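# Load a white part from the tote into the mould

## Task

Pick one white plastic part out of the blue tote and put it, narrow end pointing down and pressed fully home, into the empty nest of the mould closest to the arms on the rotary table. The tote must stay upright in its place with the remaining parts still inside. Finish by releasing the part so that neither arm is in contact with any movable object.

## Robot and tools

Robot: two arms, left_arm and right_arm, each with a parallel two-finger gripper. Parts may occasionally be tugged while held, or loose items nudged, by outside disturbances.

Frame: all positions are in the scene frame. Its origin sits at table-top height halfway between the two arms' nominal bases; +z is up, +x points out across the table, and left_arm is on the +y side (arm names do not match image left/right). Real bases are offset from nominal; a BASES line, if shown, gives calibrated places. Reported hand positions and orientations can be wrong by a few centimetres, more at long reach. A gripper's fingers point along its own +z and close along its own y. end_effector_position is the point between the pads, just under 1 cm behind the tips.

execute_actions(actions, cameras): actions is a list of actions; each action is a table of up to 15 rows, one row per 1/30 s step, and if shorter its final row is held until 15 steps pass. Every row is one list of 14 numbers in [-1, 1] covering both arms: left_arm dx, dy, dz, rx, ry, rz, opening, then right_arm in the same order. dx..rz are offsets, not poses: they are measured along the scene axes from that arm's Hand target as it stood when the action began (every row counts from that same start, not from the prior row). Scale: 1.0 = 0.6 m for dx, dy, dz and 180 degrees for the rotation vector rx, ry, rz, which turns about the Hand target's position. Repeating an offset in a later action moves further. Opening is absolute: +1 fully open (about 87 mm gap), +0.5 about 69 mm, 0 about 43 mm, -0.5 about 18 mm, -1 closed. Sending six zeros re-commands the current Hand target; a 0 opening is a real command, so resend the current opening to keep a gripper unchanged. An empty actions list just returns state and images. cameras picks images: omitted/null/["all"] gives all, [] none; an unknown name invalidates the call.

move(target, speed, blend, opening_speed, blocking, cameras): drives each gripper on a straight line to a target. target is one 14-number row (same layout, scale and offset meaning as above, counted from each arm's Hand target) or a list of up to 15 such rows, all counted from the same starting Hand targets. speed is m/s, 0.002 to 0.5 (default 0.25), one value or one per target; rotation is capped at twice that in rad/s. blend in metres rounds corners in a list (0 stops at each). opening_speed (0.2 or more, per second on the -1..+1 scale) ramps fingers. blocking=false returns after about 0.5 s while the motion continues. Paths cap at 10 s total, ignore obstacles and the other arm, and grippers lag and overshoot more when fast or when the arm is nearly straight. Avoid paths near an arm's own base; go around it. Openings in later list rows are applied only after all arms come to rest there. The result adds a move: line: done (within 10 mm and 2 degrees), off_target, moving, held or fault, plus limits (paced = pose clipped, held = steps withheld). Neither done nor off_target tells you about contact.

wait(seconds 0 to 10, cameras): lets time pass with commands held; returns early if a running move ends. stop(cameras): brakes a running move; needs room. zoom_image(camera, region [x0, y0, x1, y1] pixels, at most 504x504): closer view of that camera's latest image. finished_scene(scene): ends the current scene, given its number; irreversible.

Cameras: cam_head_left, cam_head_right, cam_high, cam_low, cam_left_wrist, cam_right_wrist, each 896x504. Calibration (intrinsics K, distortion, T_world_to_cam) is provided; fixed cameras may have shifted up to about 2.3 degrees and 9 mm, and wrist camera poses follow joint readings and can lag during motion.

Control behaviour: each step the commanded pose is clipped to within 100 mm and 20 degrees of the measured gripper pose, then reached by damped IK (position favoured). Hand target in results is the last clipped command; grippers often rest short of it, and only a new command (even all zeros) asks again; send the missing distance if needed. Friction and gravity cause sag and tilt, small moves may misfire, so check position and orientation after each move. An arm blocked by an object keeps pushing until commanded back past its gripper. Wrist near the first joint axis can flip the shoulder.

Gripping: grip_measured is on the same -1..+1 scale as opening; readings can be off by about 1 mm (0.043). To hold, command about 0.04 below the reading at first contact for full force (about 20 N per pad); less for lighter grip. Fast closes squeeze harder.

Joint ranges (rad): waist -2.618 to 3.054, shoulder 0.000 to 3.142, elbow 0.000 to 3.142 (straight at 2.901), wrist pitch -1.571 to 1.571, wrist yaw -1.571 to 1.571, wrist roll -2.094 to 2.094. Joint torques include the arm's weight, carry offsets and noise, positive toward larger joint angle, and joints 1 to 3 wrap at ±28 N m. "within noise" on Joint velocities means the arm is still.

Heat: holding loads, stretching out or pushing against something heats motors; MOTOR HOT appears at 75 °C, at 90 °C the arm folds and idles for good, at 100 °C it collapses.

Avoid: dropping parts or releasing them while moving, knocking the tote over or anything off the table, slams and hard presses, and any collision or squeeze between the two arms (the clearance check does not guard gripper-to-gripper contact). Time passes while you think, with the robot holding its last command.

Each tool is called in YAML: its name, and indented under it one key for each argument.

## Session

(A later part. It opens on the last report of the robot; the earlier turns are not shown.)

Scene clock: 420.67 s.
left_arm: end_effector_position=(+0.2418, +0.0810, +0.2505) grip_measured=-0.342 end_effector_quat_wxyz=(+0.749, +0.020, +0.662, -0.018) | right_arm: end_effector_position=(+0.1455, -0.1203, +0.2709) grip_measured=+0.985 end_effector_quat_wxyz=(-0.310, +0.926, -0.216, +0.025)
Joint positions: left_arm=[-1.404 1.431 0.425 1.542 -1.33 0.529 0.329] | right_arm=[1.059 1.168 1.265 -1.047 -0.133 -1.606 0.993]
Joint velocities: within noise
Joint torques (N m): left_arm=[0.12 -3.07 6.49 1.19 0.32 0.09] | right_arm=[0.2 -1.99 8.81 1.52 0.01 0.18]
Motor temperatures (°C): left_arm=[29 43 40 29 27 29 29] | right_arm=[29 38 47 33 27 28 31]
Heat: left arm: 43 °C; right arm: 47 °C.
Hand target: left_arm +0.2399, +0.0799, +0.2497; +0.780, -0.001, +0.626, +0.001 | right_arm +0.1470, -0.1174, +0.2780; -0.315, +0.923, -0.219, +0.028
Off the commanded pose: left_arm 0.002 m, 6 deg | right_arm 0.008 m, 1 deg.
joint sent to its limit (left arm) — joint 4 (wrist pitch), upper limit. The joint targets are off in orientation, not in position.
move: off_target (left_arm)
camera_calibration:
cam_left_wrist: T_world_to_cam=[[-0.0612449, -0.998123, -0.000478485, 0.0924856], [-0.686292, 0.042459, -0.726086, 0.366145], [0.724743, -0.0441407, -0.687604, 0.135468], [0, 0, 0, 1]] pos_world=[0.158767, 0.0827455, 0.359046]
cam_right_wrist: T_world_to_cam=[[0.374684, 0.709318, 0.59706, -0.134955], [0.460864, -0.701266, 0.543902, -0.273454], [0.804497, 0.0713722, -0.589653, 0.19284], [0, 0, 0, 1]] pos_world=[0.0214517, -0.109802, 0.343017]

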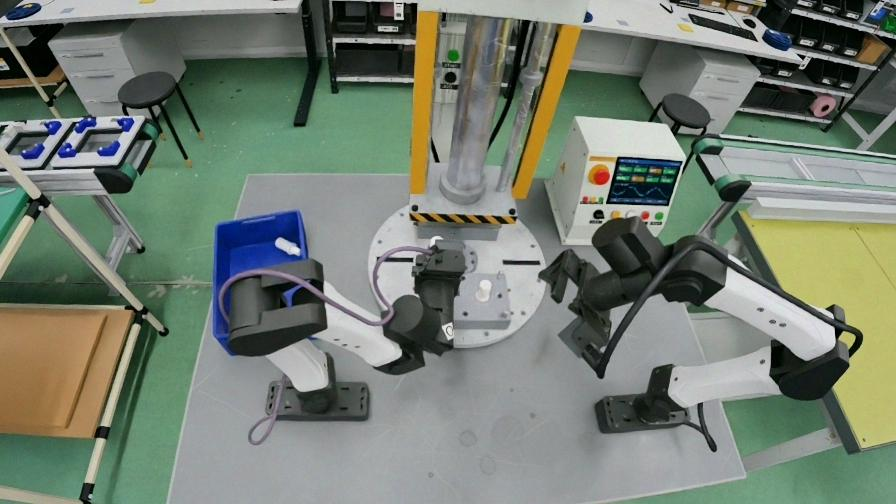

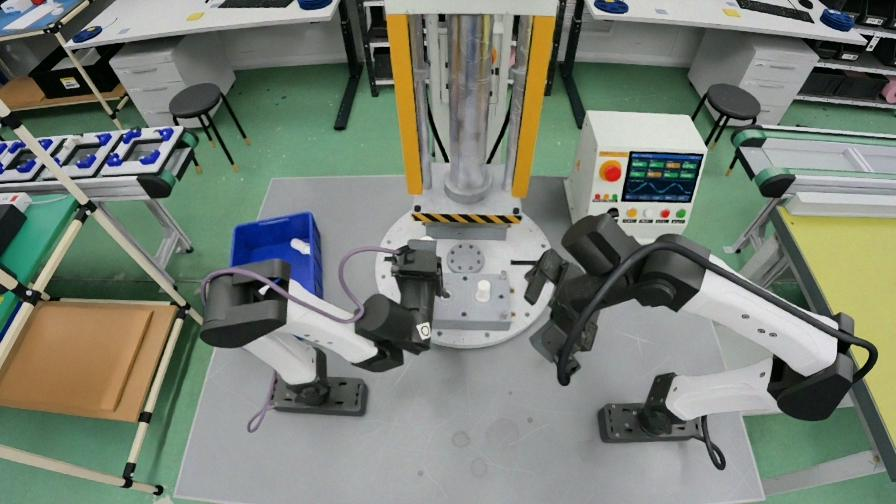

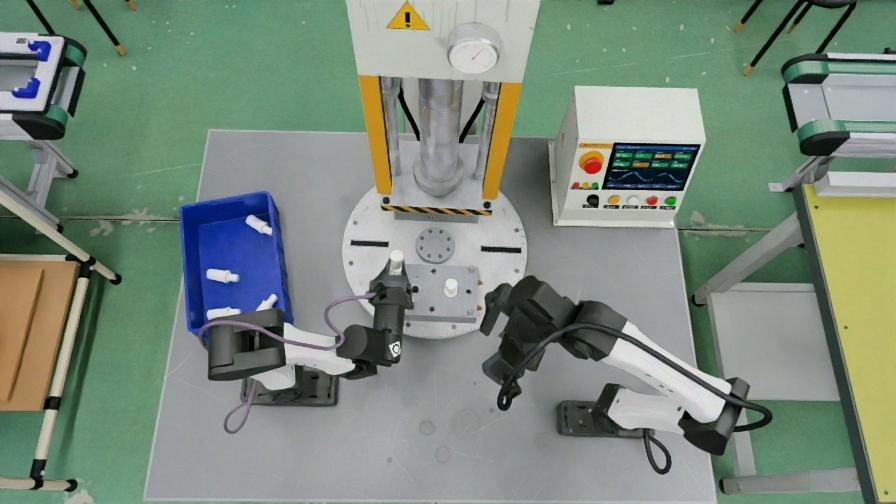

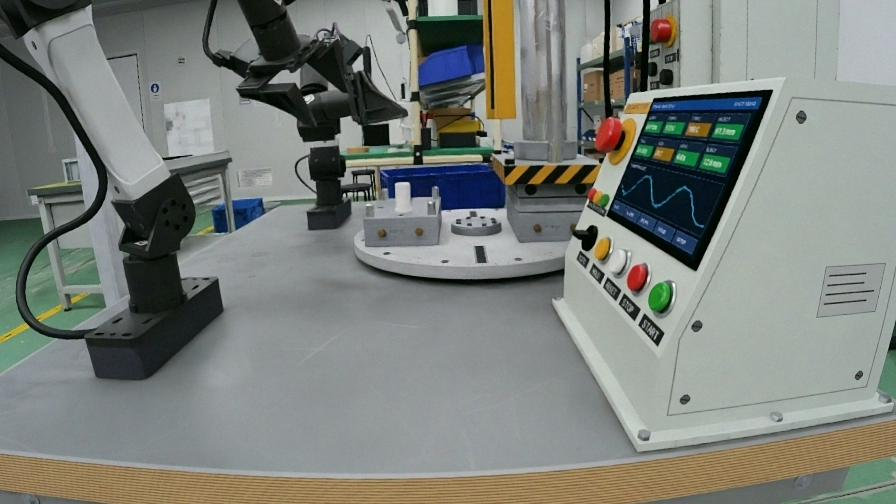

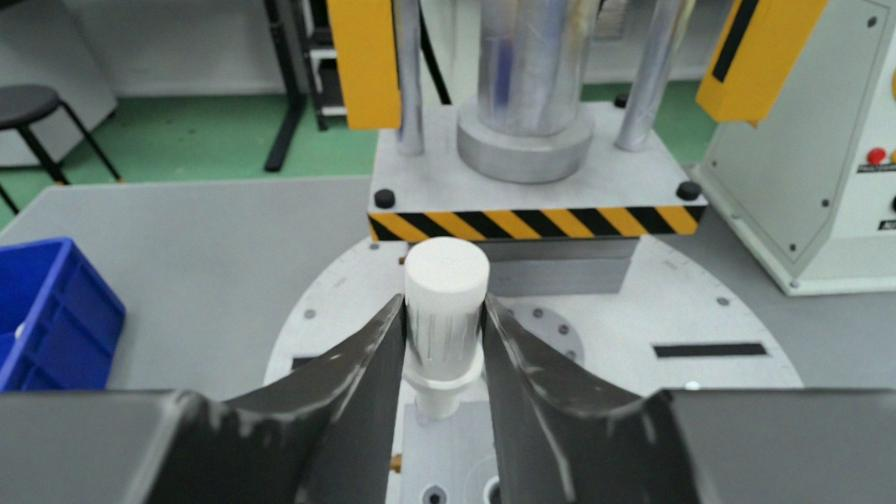

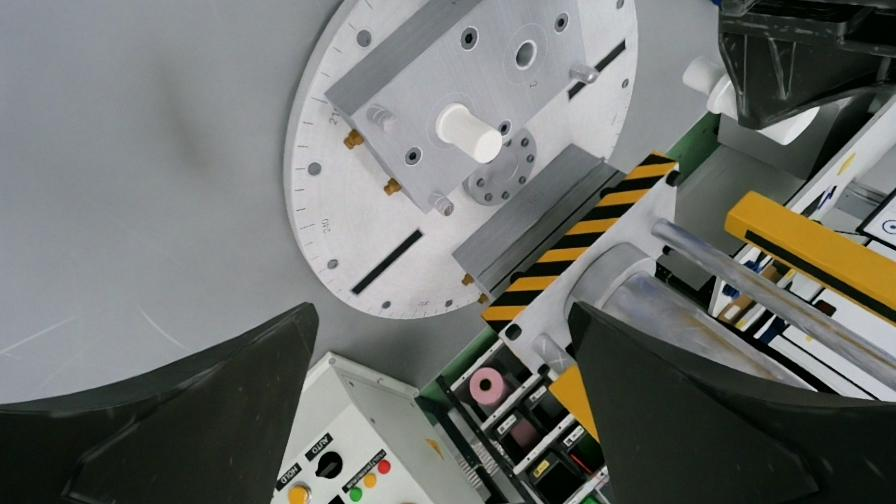

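move:
  target: [0.037,0.0,-0.09,0,0,0,-0.5,0,0,0,0,0,0,1]
  speed: 0.1
  cameras: ["cam_low","cam_left_wrist","cam_right_wrist"]

zoom_image:
  camera: "cam_low"
  region: [300, 50, 500, 260]

zoom_image:
  camera: "cam_right_wrist"
  region: [400, 0, 896, 250]

Scene clock: 428.57 s.
left_arm: end_effector_position=(+0.2605, +0.0806, +0.1988) grip_measured=-0.342 end_effector_quat_wxyz=(+0.738, +0.011, +0.675, -0.010) | right_arm: end_effector_position=(+0.1455, -0.1203, +0.2709) grip_measured=+0.985 end_effector_quat_wxyz=(-0.310, +0.926, -0.216, +0.025)
Joint positions: left_arm=[-1.326 1.593 0.375 1.548 -1.295 0.321 0.329] | right_arm=[1.059 1.168 1.265 -1.047 -0.133 -1.606 0.993]
Joint velocities: within noise
Joint torques (N m): left_arm=[1.33 -3.47 4.9 1.33 0.45 -0.11] | right_arm=[0.21 -1.85 8.96 1.49 0.01 0.17]
Motor temperatures (°C): left_arm=[29 41 40 29 27 29 29] | right_arm=[29 38 48 33 27 28 31]
Heat: left arm: 41 °C; right arm: 48 °C.
Hand target: left_arm +0.2622, +0.0799, +0.1957; +0.780, -0.001, +0.626, +0.001 | right_arm +0.1470, -0.1174, +0.2780; -0.315, +0.923, -0.219, +0.028
Off the commanded pose: left_arm 0.004 m, 8 deg | right_arm 0.008 m, 1 deg.
joint sent to its limit (left arm) — joint 4 (wrist pitch), upper limit. The joint targets are off in orientation, not in position.
move: off_target (left_arm)
camera_calibration:
cam_left_wrist: T_world_to_cam=[[-0.0374189, -0.999296, 0.00281961, 0.0864089], [-0.711348, 0.0246547, -0.702407, 0.344727], [0.701843, -0.0282891, -0.71177, 0.0957778], [0, 0, 0, 1]] pos_world=[0.181234, 0.0805583, 0.310067]
cam_right_wrist: T_world_to_cam=[[0.374684, 0.709318, 0.59706, -0.134955], [0.460864, -0.701266, 0.543902, -0.273454], [0.804497, 0.0713722, -0.589653, 0.19284], [0, 0, 0, 1]] pos_world=[0.0214517, -0.109802, 0.343017]
Images, in order (width x height): cam_low 896x504, cam_left_wrist 896x504, cam_right_wrist 896x504.

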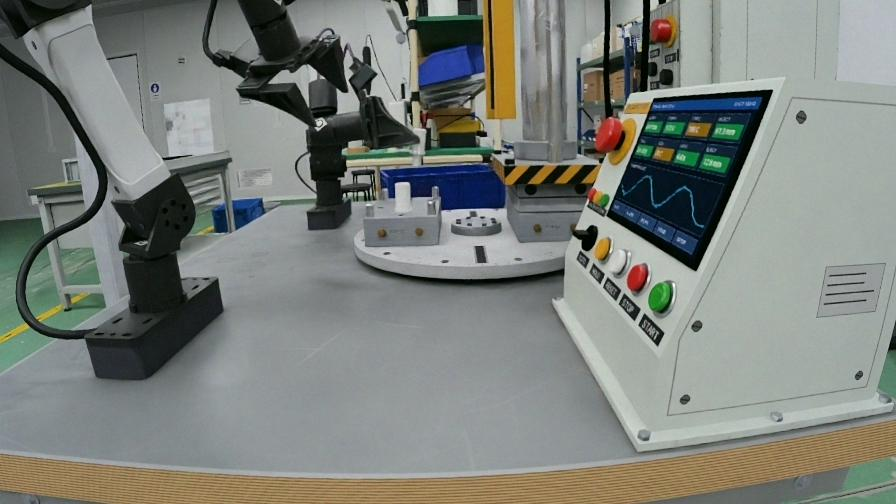

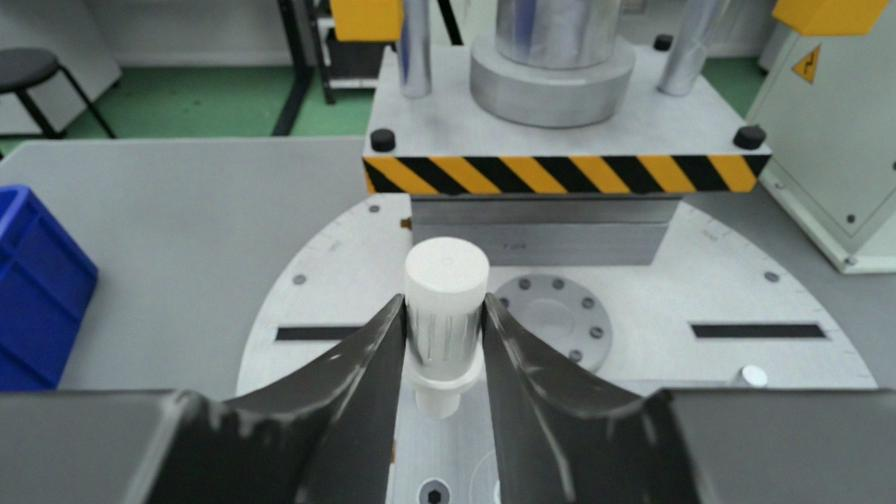

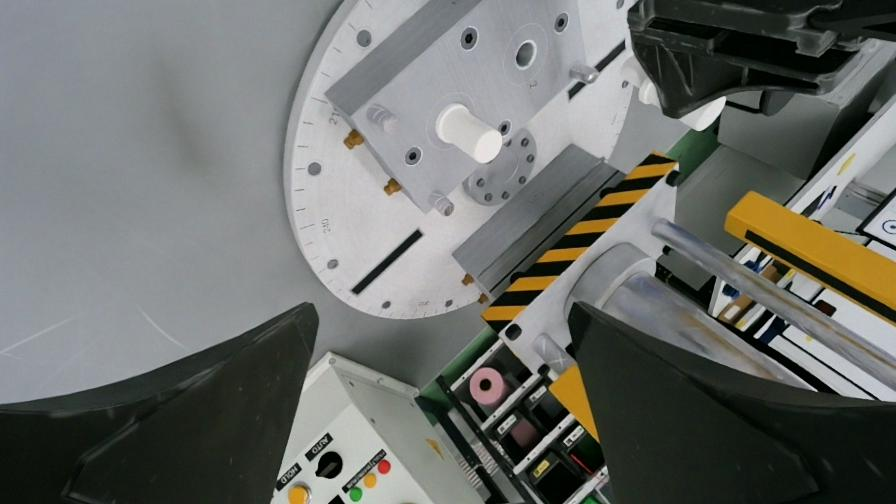

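Scaled by 2.400 from the camera's 896x504 image, which has a finer 1280x720 frame.

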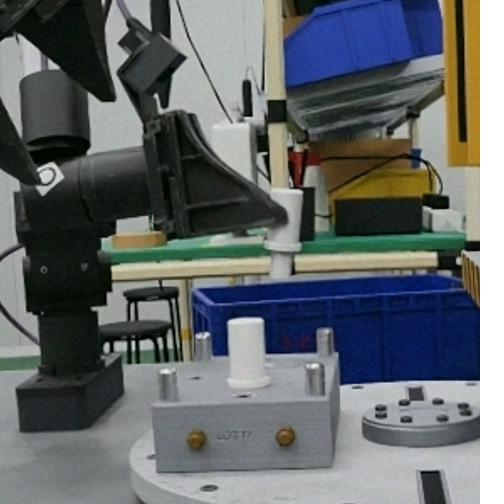

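Scaled by 1.016 from the camera's 896x504 image, which has a finer 1280x720 frame.

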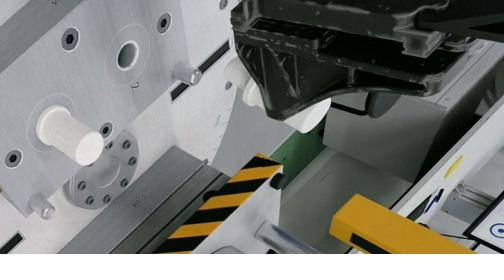

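execute_actions:
  actions: []

zoom_image:
  camera: "cam_head_right"
  region: [360, 220, 560, 350]

zoom_image:
  camera: "cam_left_wrist"
  region: [300, 220, 600, 504]

zoom_image:
  camera: "cam_right_wrist"
  region: [560, 0, 800, 180]

Scene clock: 471.77 s.
left_arm: end_effector_position=(+0.2605, +0.0805, +0.1988) grip_measured=-0.342 end_effector_quat_wxyz=(+0.738, +0.011, +0.675, -0.010) | right_arm: end_effector_position=(+0.1455, -0.1203, +0.2709) grip_measured=+0.985 end_effector_quat_wxyz=(-0.310, +0.926, -0.216, +0.025)
Joint positions: left_arm=[-1.326 1.593 0.375 1.548 -1.294 0.32 0.329] | right_arm=[1.059 1.168 1.265 -1.047 -0.133 -1.606 0.993]
Joint velocities: within noise
Joint torques (N m): left_arm=[1.31 -3.44 4.89 1.33 0.43 -0.08] | right_arm=[0.18 -1.84 8.95 1.52 -0.02 0.16]
Motor temperatures (°C): left_arm=[29 37 39 30 27 29 29] | right_arm=[29 38 48 34 27 28 31]
Heat: left arm: 39 °C; right arm: 48 °C.
Hand target: left_arm +0.2622, +0.0799, +0.1957; +0.780, -0.001, +0.626, +0.000 | right_arm +0.1470, -0.1174, +0.2780; -0.315, +0.923, -0.219, +0.028
Tool commands: left_gripper/opening=-0.5 right_gripper/opening=+1.0
Off the commanded pose: left_arm 0.004 m, 8 deg | right_arm 0.008 m, 1 deg.
camera_calibration:
cam_left_wrist: T_world_to_cam=[[-0.0378473, -0.999277, 0.00354659, 0.086279], [-0.711269, 0.0244458, -0.702495, 0.344759], [0.7019, -0.0291101, -0.71168, 0.0958233], [0, 0, 0, 1]] pos_world=[0.181223, 0.0805782, 0.310081]
cam_right_wrist: T_world_to_cam=[[0.374684, 0.709318, 0.59706, -0.134955], [0.460864, -0.701266, 0.543902, -0.273454], [0.804497, 0.0713722, -0.589653, 0.19284], [0, 0, 0, 1]] pos_world=[0.0214517, -0.109802, 0.343017]

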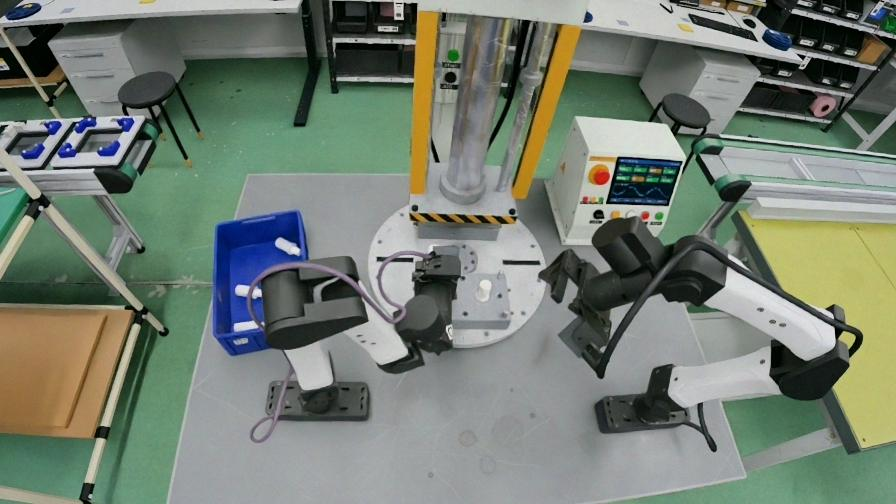

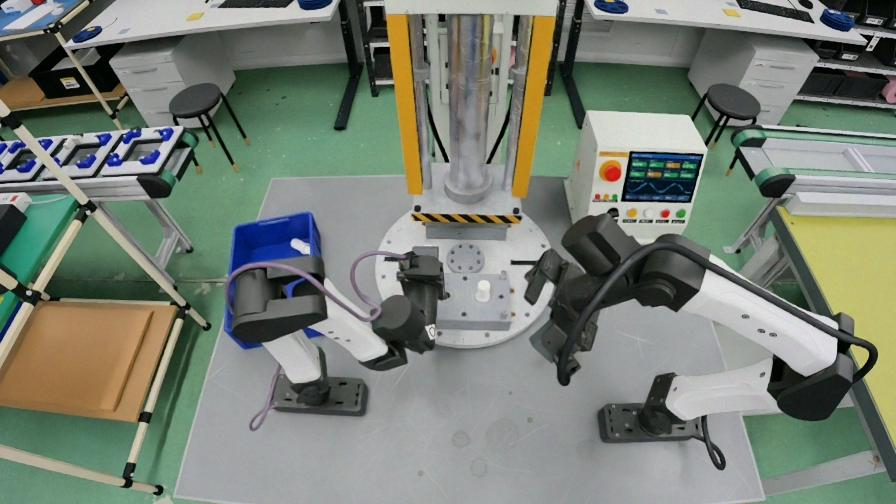

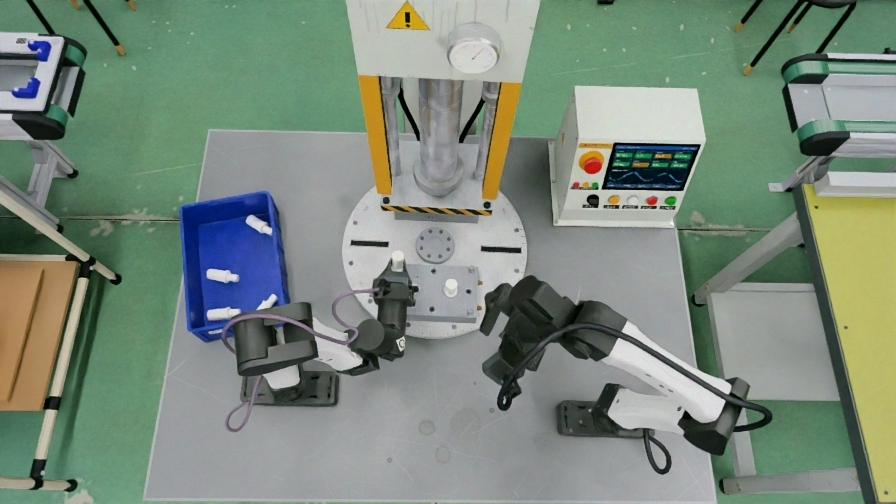

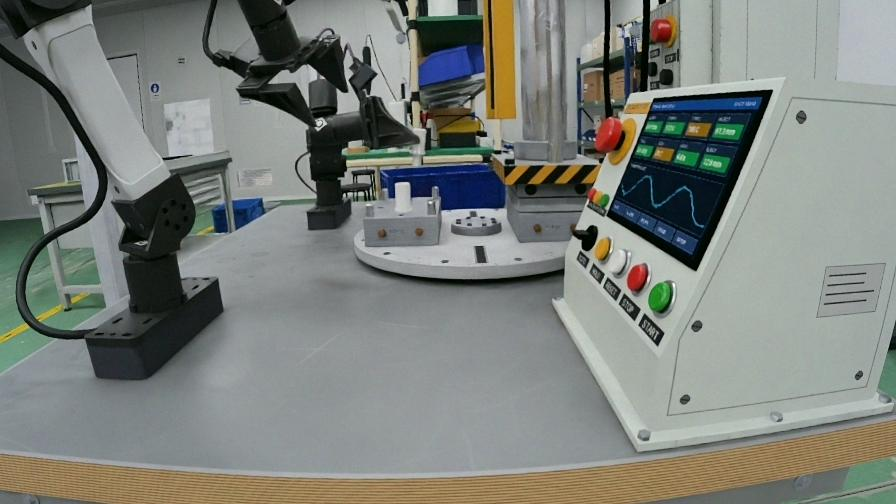

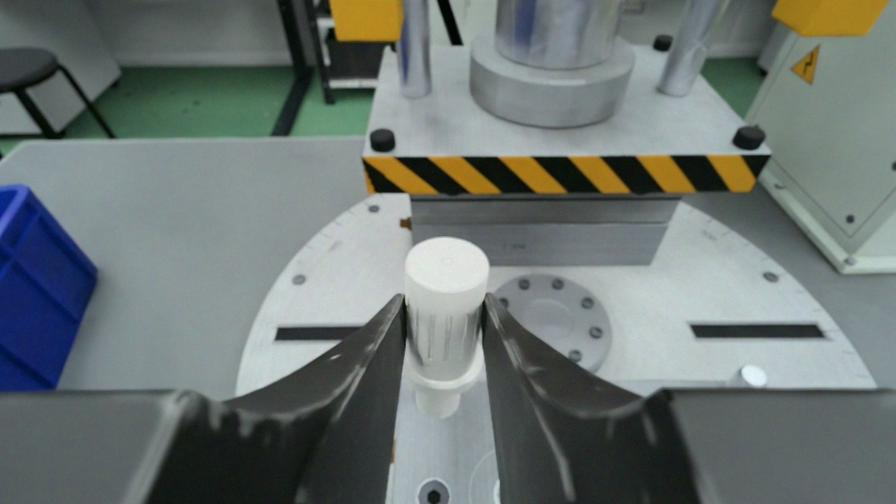

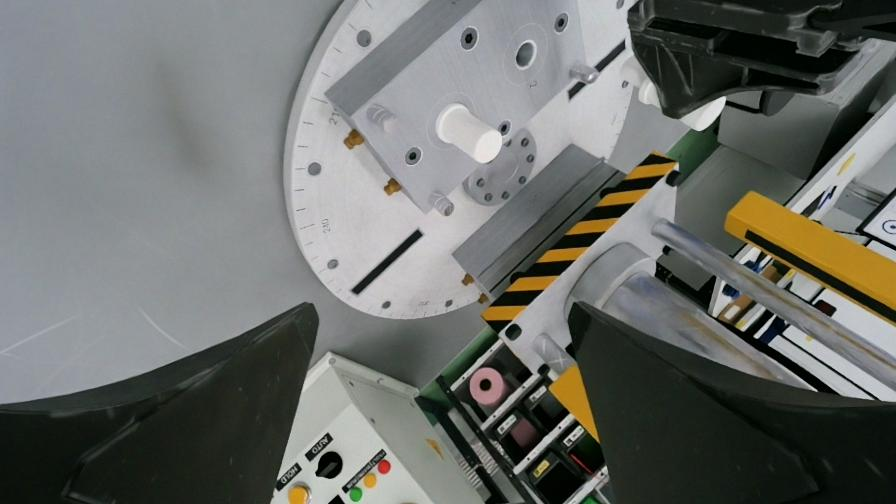

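Scaled by 2.520 from the camera's 896x504 image, which has a finer 1280x720 frame.

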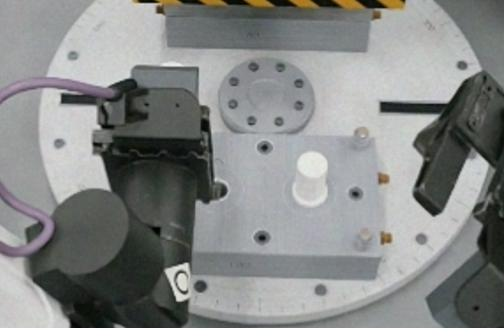

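Scaled by 1.680 from the camera's 896x504 image, which has a finer 1280x720 frame.

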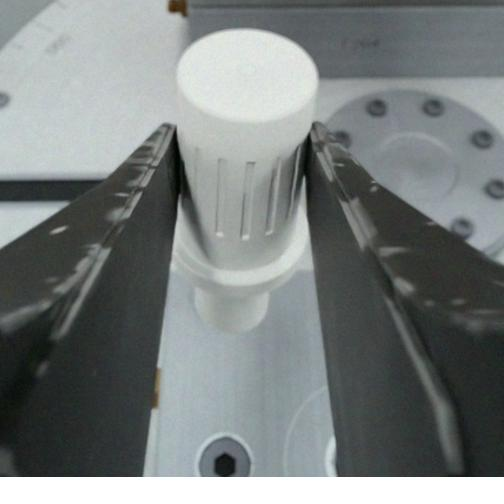

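Scaled by 2.100 from the camera's 896x504 image, which has a finer 1280x720 frame.

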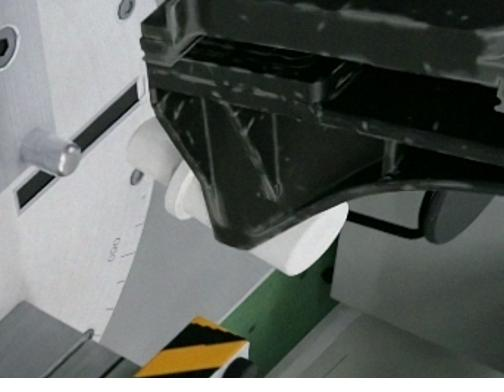

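move:
  target: [-0.01,-0.047,-0.01,-0.012,0,0,-0.5,0,0,0,0,0,0,1]
  speed: 0.06
  cameras: ["cam_low","cam_left_wrist","cam_head_left","cam_right_wrist"]

zoom_image:
  camera: "cam_low"
  region: [300, 80, 500, 260]

zoom_image:
  camera: "cam_left_wrist"
  region: [300, 220, 600, 504]

zoom_image:
  camera: "cam_right_wrist"
  region: [400, 0, 700, 200]

Scene clock: 505.67 s.
left_arm: end_effector_position=(+0.2574, +0.0567, +0.1889) grip_measured=-0.342 end_effector_quat_wxyz=(+0.733, +0.009, +0.680, -0.017) | right_arm: end_effector_position=(+0.1455, -0.1203, +0.2709) grip_measured=+0.985 end_effector_quat_wxyz=(-0.310, +0.926, -0.216, +0.025)
Joint positions: left_arm=[-1.356 1.691 0.446 1.548 -1.319 0.284 0.329] | right_arm=[1.059 1.168 1.265 -1.047 -0.133 -1.606 0.993]
Joint velocities: within noise
Joint torques (N m): left_arm=[0.03 -3.99 7.15 1.33 0.16 -0.06] | right_arm=[0.2 -1.87 9.05 1.5 0.01 0.2]
Motor temperatures (°C): left_arm=[29 36 39 31 27 29 29] | right_arm=[29 38 48 34 27 28 31]
Heat: left arm: 39 °C; right arm: 48 °C.
Hand target: left_arm +0.2561, +0.0517, +0.1897; +0.779, -0.015, +0.626, -0.011 | right_arm +0.1470, -0.1174, +0.2780; -0.315, +0.923, -0.219, +0.028
Off the commanded pose: left_arm 0.005 m, 9 deg | right_arm 0.008 m, 1 deg.
joint sent to its limit (left arm) — joint 4 (wrist pitch), upper limit. The joint targets are off in orientation, not in position.
move: off_target (left_arm)
camera_calibration:
cam_left_wrist: T_world_to_cam=[[-0.0464682, -0.998794, 0.0158728, 0.0623119], [-0.721267, 0.0225546, -0.69229, 0.336866], [0.691097, -0.043618, -0.721445, 0.0957101], [0, 0, 0, 1]] pos_world=[0.179721, 0.0588135, 0.30127]
cam_right_wrist: T_world_to_cam=[[0.374684, 0.709318, 0.59706, -0.134955], [0.460864, -0.701266, 0.543902, -0.273454], [0.804497, 0.0713722, -0.589653, 0.19284], [0, 0, 0, 1]] pos_world=[0.0214517, -0.109802, 0.343017]
Images, in order (width x height): cam_head_left 896x504, cam_low 896x504, cam_left_wrist 896x504, cam_right_wrist 896x504.

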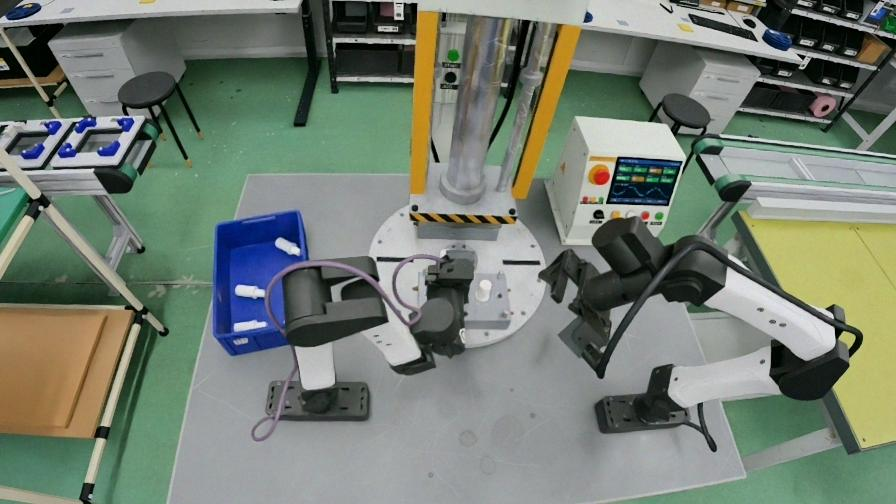

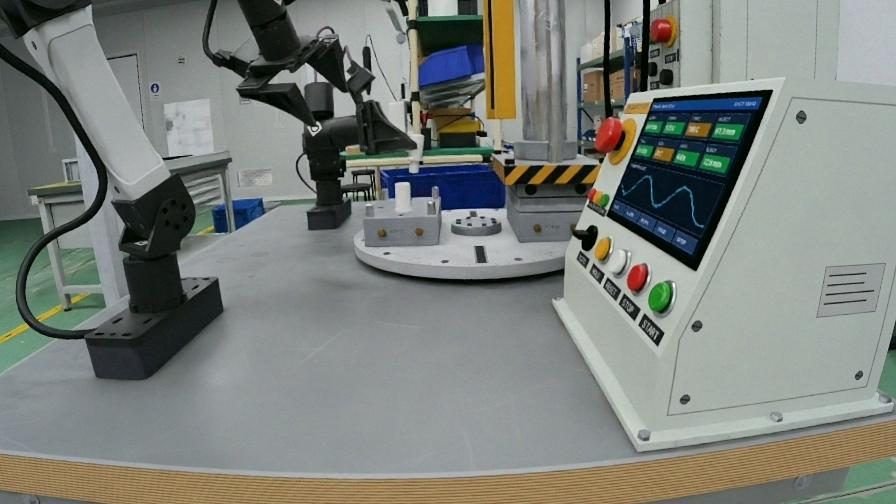

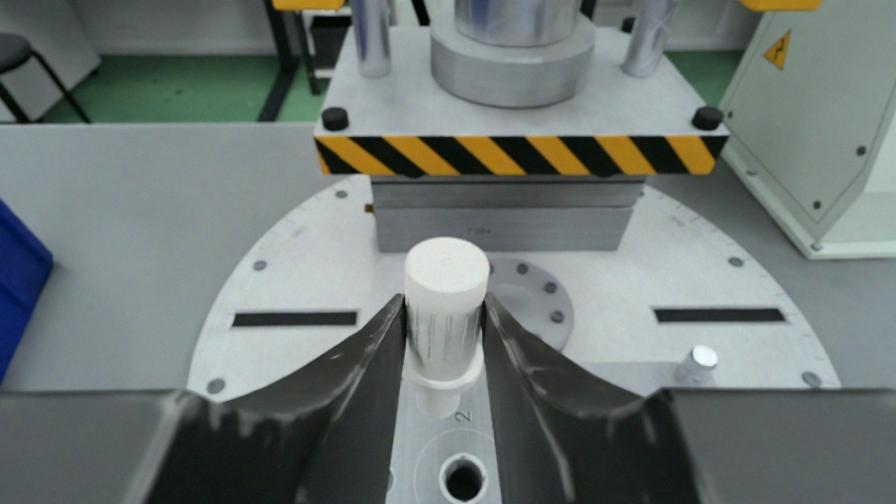

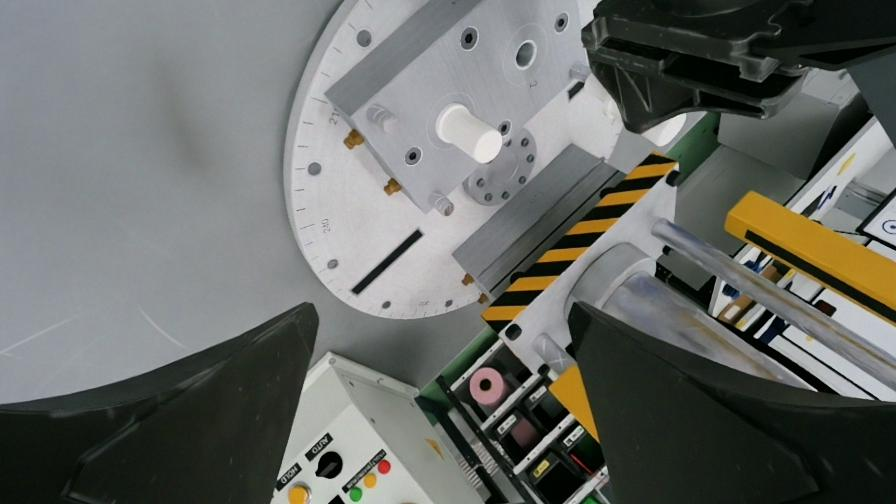

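Scaled by 2.520 from the camera's 896x504 image, which has a finer 1280x720 frame.

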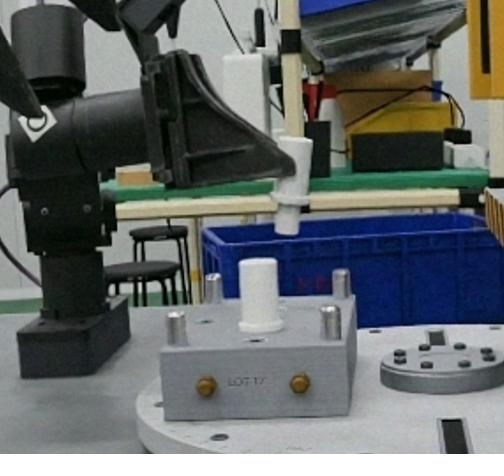

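Scaled by 1.680 from the camera's 896x504 image, which has a finer 1280x720 frame.

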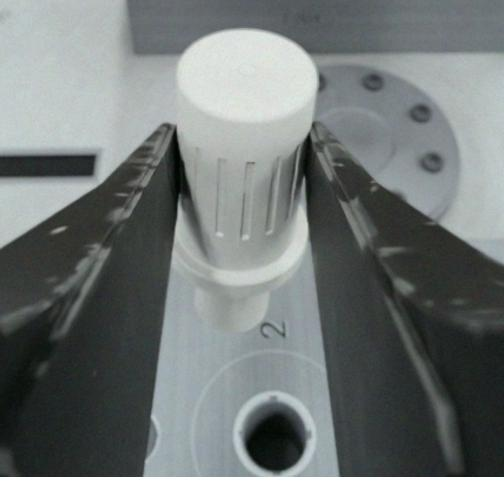

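Scaled by 1.680 from the camera's 896x504 image, which has a finer 1280x720 frame.

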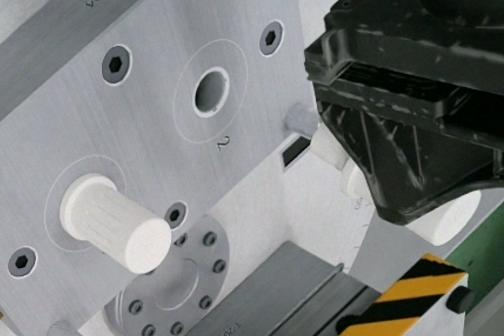

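move:
  target: [-0.0167,-0.02,-0.02,-0.01,0,-0.067,-0.5,0,0,0,0,0,0,1]
  speed: 0.06
  cameras: ["cam_low","cam_left_wrist"]

zoom_image:
  camera: "cam_low"
  region: [300, 80, 500, 260]

zoom_image:
  camera: "cam_left_wrist"
  region: [300, 220, 600, 504]

Scene clock: 525.37 s.
left_arm: end_effector_position=(+0.2494, +0.0421, +0.1758) grip_measured=-0.342 end_effector_quat_wxyz=(+0.732, +0.047, +0.674, -0.091) | right_arm: end_effector_position=(+0.1455, -0.1203, +0.2709) grip_measured=+0.985 end_effector_quat_wxyz=(-0.310, +0.926, -0.216, +0.025)
Joint positions: left_arm=[-1.363 1.691 0.369 1.548 -1.172 0.155 0.329] | right_arm=[1.059 1.168 1.265 -1.047 -0.133 -1.606 0.993]
Joint velocities: within noise
Joint torques (N m): left_arm=[0.08 -5.56 4.08 1.46 0.38 -0.06] | right_arm=[0.21 -1.94 9.03 1.51 0.01 0.17]
Motor temperatures (°C): left_arm=[29 36 39 31 27 29 29] | right_arm=[29 38 49 34 27 28 31]
Heat: left arm: 39 °C; right arm: 49 °C.
Hand target: left_arm +0.2461, +0.0397, +0.1776; +0.774, +0.038, +0.624, -0.103 | right_arm +0.1470, -0.1174, +0.2780; -0.315, +0.923, -0.219, +0.028
Off the commanded pose: left_arm 0.004 m, 8 deg | right_arm 0.008 m, 1 deg.
joint sent to its limit (left arm) — joint 4 (wrist pitch), upper limit. The joint targets are off in orientation, not in position.
move: off_target (left_arm)
camera_calibration:
cam_left_wrist: T_world_to_cam=[[-0.204647, -0.977086, 0.0584997, 0.0785476], [-0.705693, 0.105861, -0.700565, 0.316453], [0.67832, -0.184652, -0.711187, 0.0985024], [0, 0, 0, 1]] pos_world=[0.172577, 0.0614364, 0.287154]
Images, in order (width x height): cam_low 896x504, cam_left_wrist 896x504.

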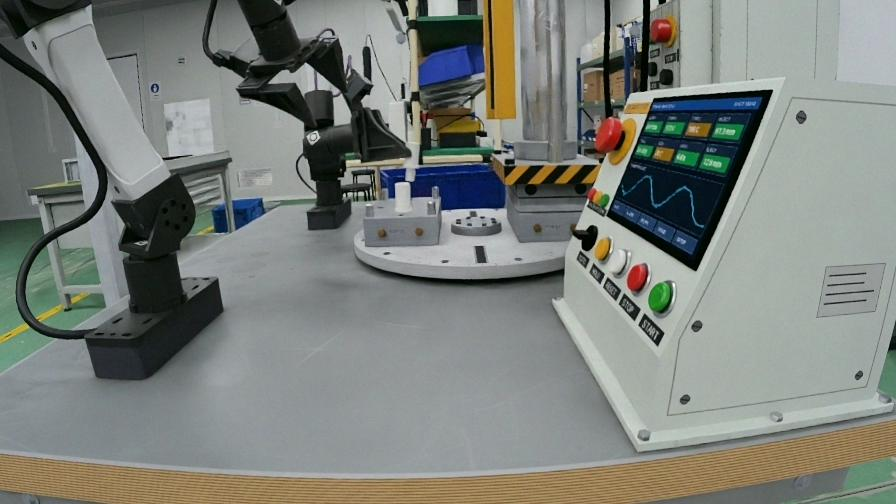

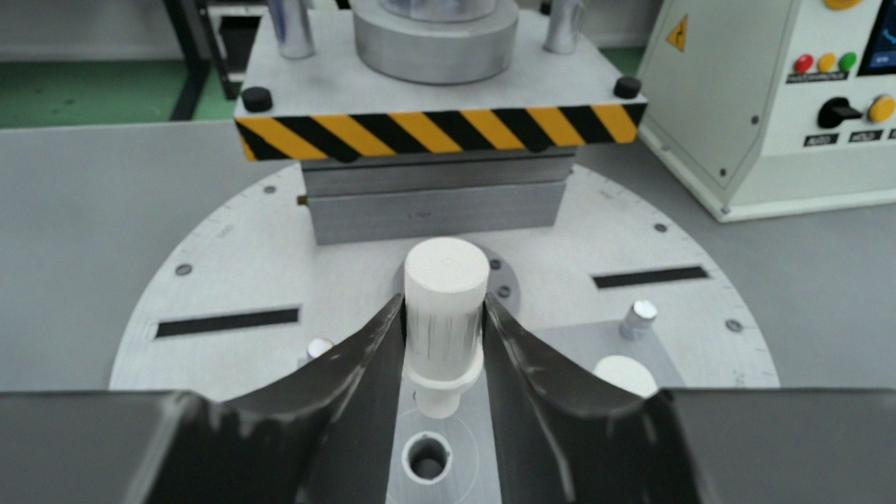

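Scaled by 2.520 from the camera's 896x504 image, which has a finer 1280x720 frame.

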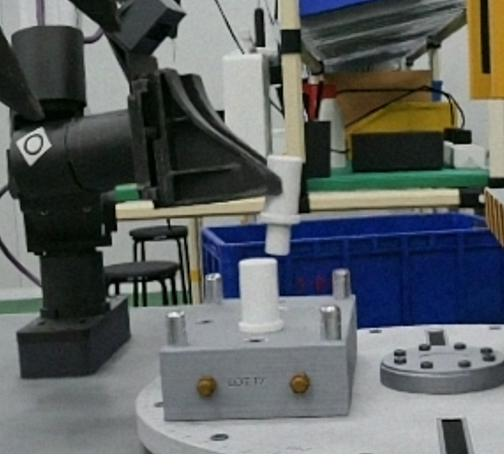

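Scaled by 1.680 from the camera's 896x504 image, which has a finer 1280x720 frame.

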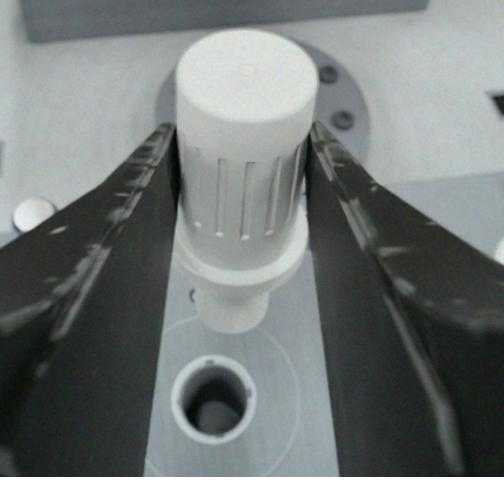

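move:
  target: [-0.0075,0.010,-0.043,-0.008,0,0,-0.5,0,0,0,0,0,0,1]
  speed: 0.04
  cameras: ["cam_low","cam_left_wrist"]

zoom_image:
  camera: "cam_low"
  region: [300, 80, 500, 260]

zoom_image:
  camera: "cam_left_wrist"
  region: [300, 220, 600, 504]

Scene clock: 541.37 s.
left_arm: end_effector_position=(+0.2441, +0.0442, +0.1574) grip_measured=-0.342 end_effector_quat_wxyz=(+0.720, +0.039, +0.684, -0.110) | right_arm: end_effector_position=(+0.1455, -0.1203, +0.2709) grip_measured=+0.985 end_effector_quat_wxyz=(-0.310, +0.926, -0.216, +0.025)
Joint positions: left_arm=[-1.372 1.721 0.329 1.548 -1.171 0.049 0.329] | right_arm=[1.059 1.168 1.265 -1.047 -0.133 -1.606 0.993]
Joint velocities: within noise
Joint torques (N m): left_arm=[-0.01 -3.75 3.78 1.51 0.07 -0.06] | right_arm=[0.29 -1.81 8.91 1.52 0.03 0.19]
Motor temperatures (°C): left_arm=[29 36 39 32 27 29 30] | right_arm=[29 38 49 34 27 28 31]
Heat: left arm: 39 °C; right arm: 49 °C.
Hand target: left_arm +0.2416, +0.0456, +0.1519; +0.774, +0.028, +0.623, -0.111 | right_arm +0.1470, -0.1174, +0.2780; -0.315, +0.923, -0.219, +0.028
Off the commanded pose: left_arm 0.006 m, 9 deg | right_arm 0.008 m, 1 deg.
joint sent to its limit (left arm) — joint 4 (wrist pitch), upper limit. The joint targets are off in orientation, not in position.
move: off_target (left_arm)
camera_calibration:
cam_left_wrist: T_world_to_cam=[[-0.219957, -0.970266, 0.101005, 0.0773978], [-0.727505, 0.0941759, -0.679608, 0.30217], [0.649889, -0.222967, -0.726588, 0.100436], [0, 0, 0, 1]] pos_world=[0.171582, 0.0690333, 0.270515]
Images, in order (width x height): cam_low 896x504, cam_left_wrist 896x504.

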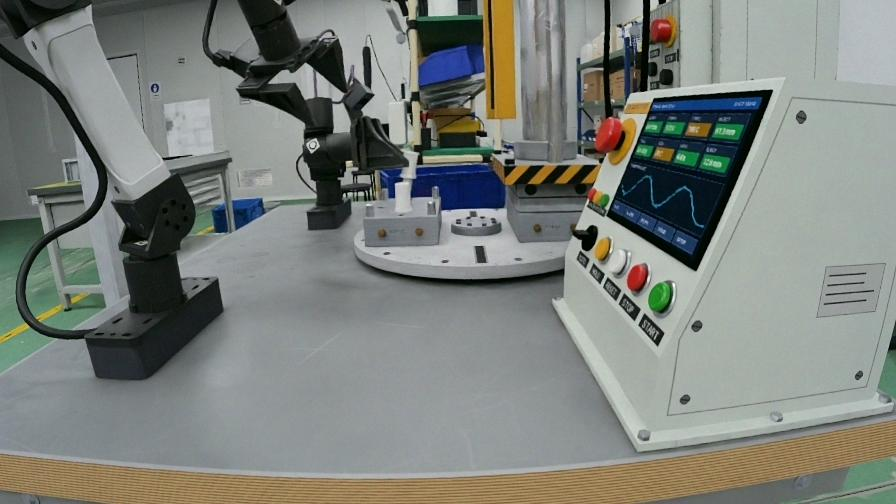

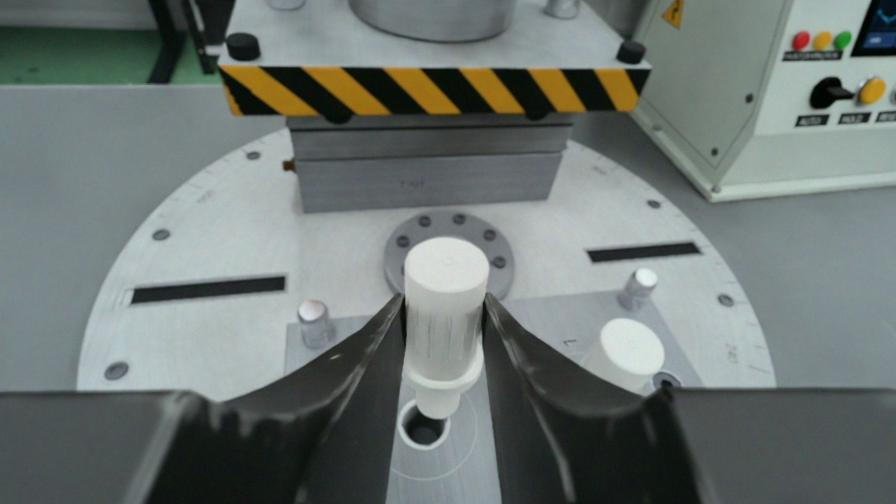

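Scaled by 2.520 from the camera's 896x504 image, which has a finer 1280x720 frame.

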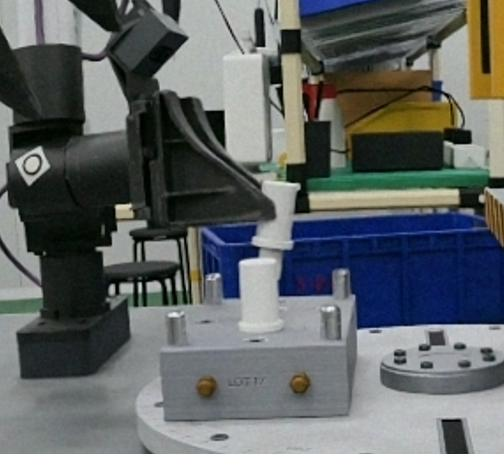

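Scaled by 1.680 from the camera's 896x504 image, which has a finer 1280x720 frame.

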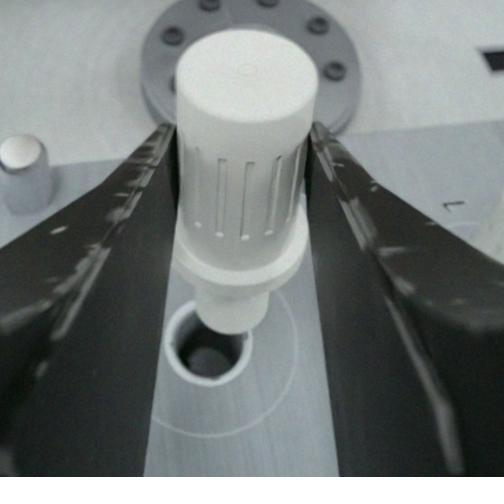

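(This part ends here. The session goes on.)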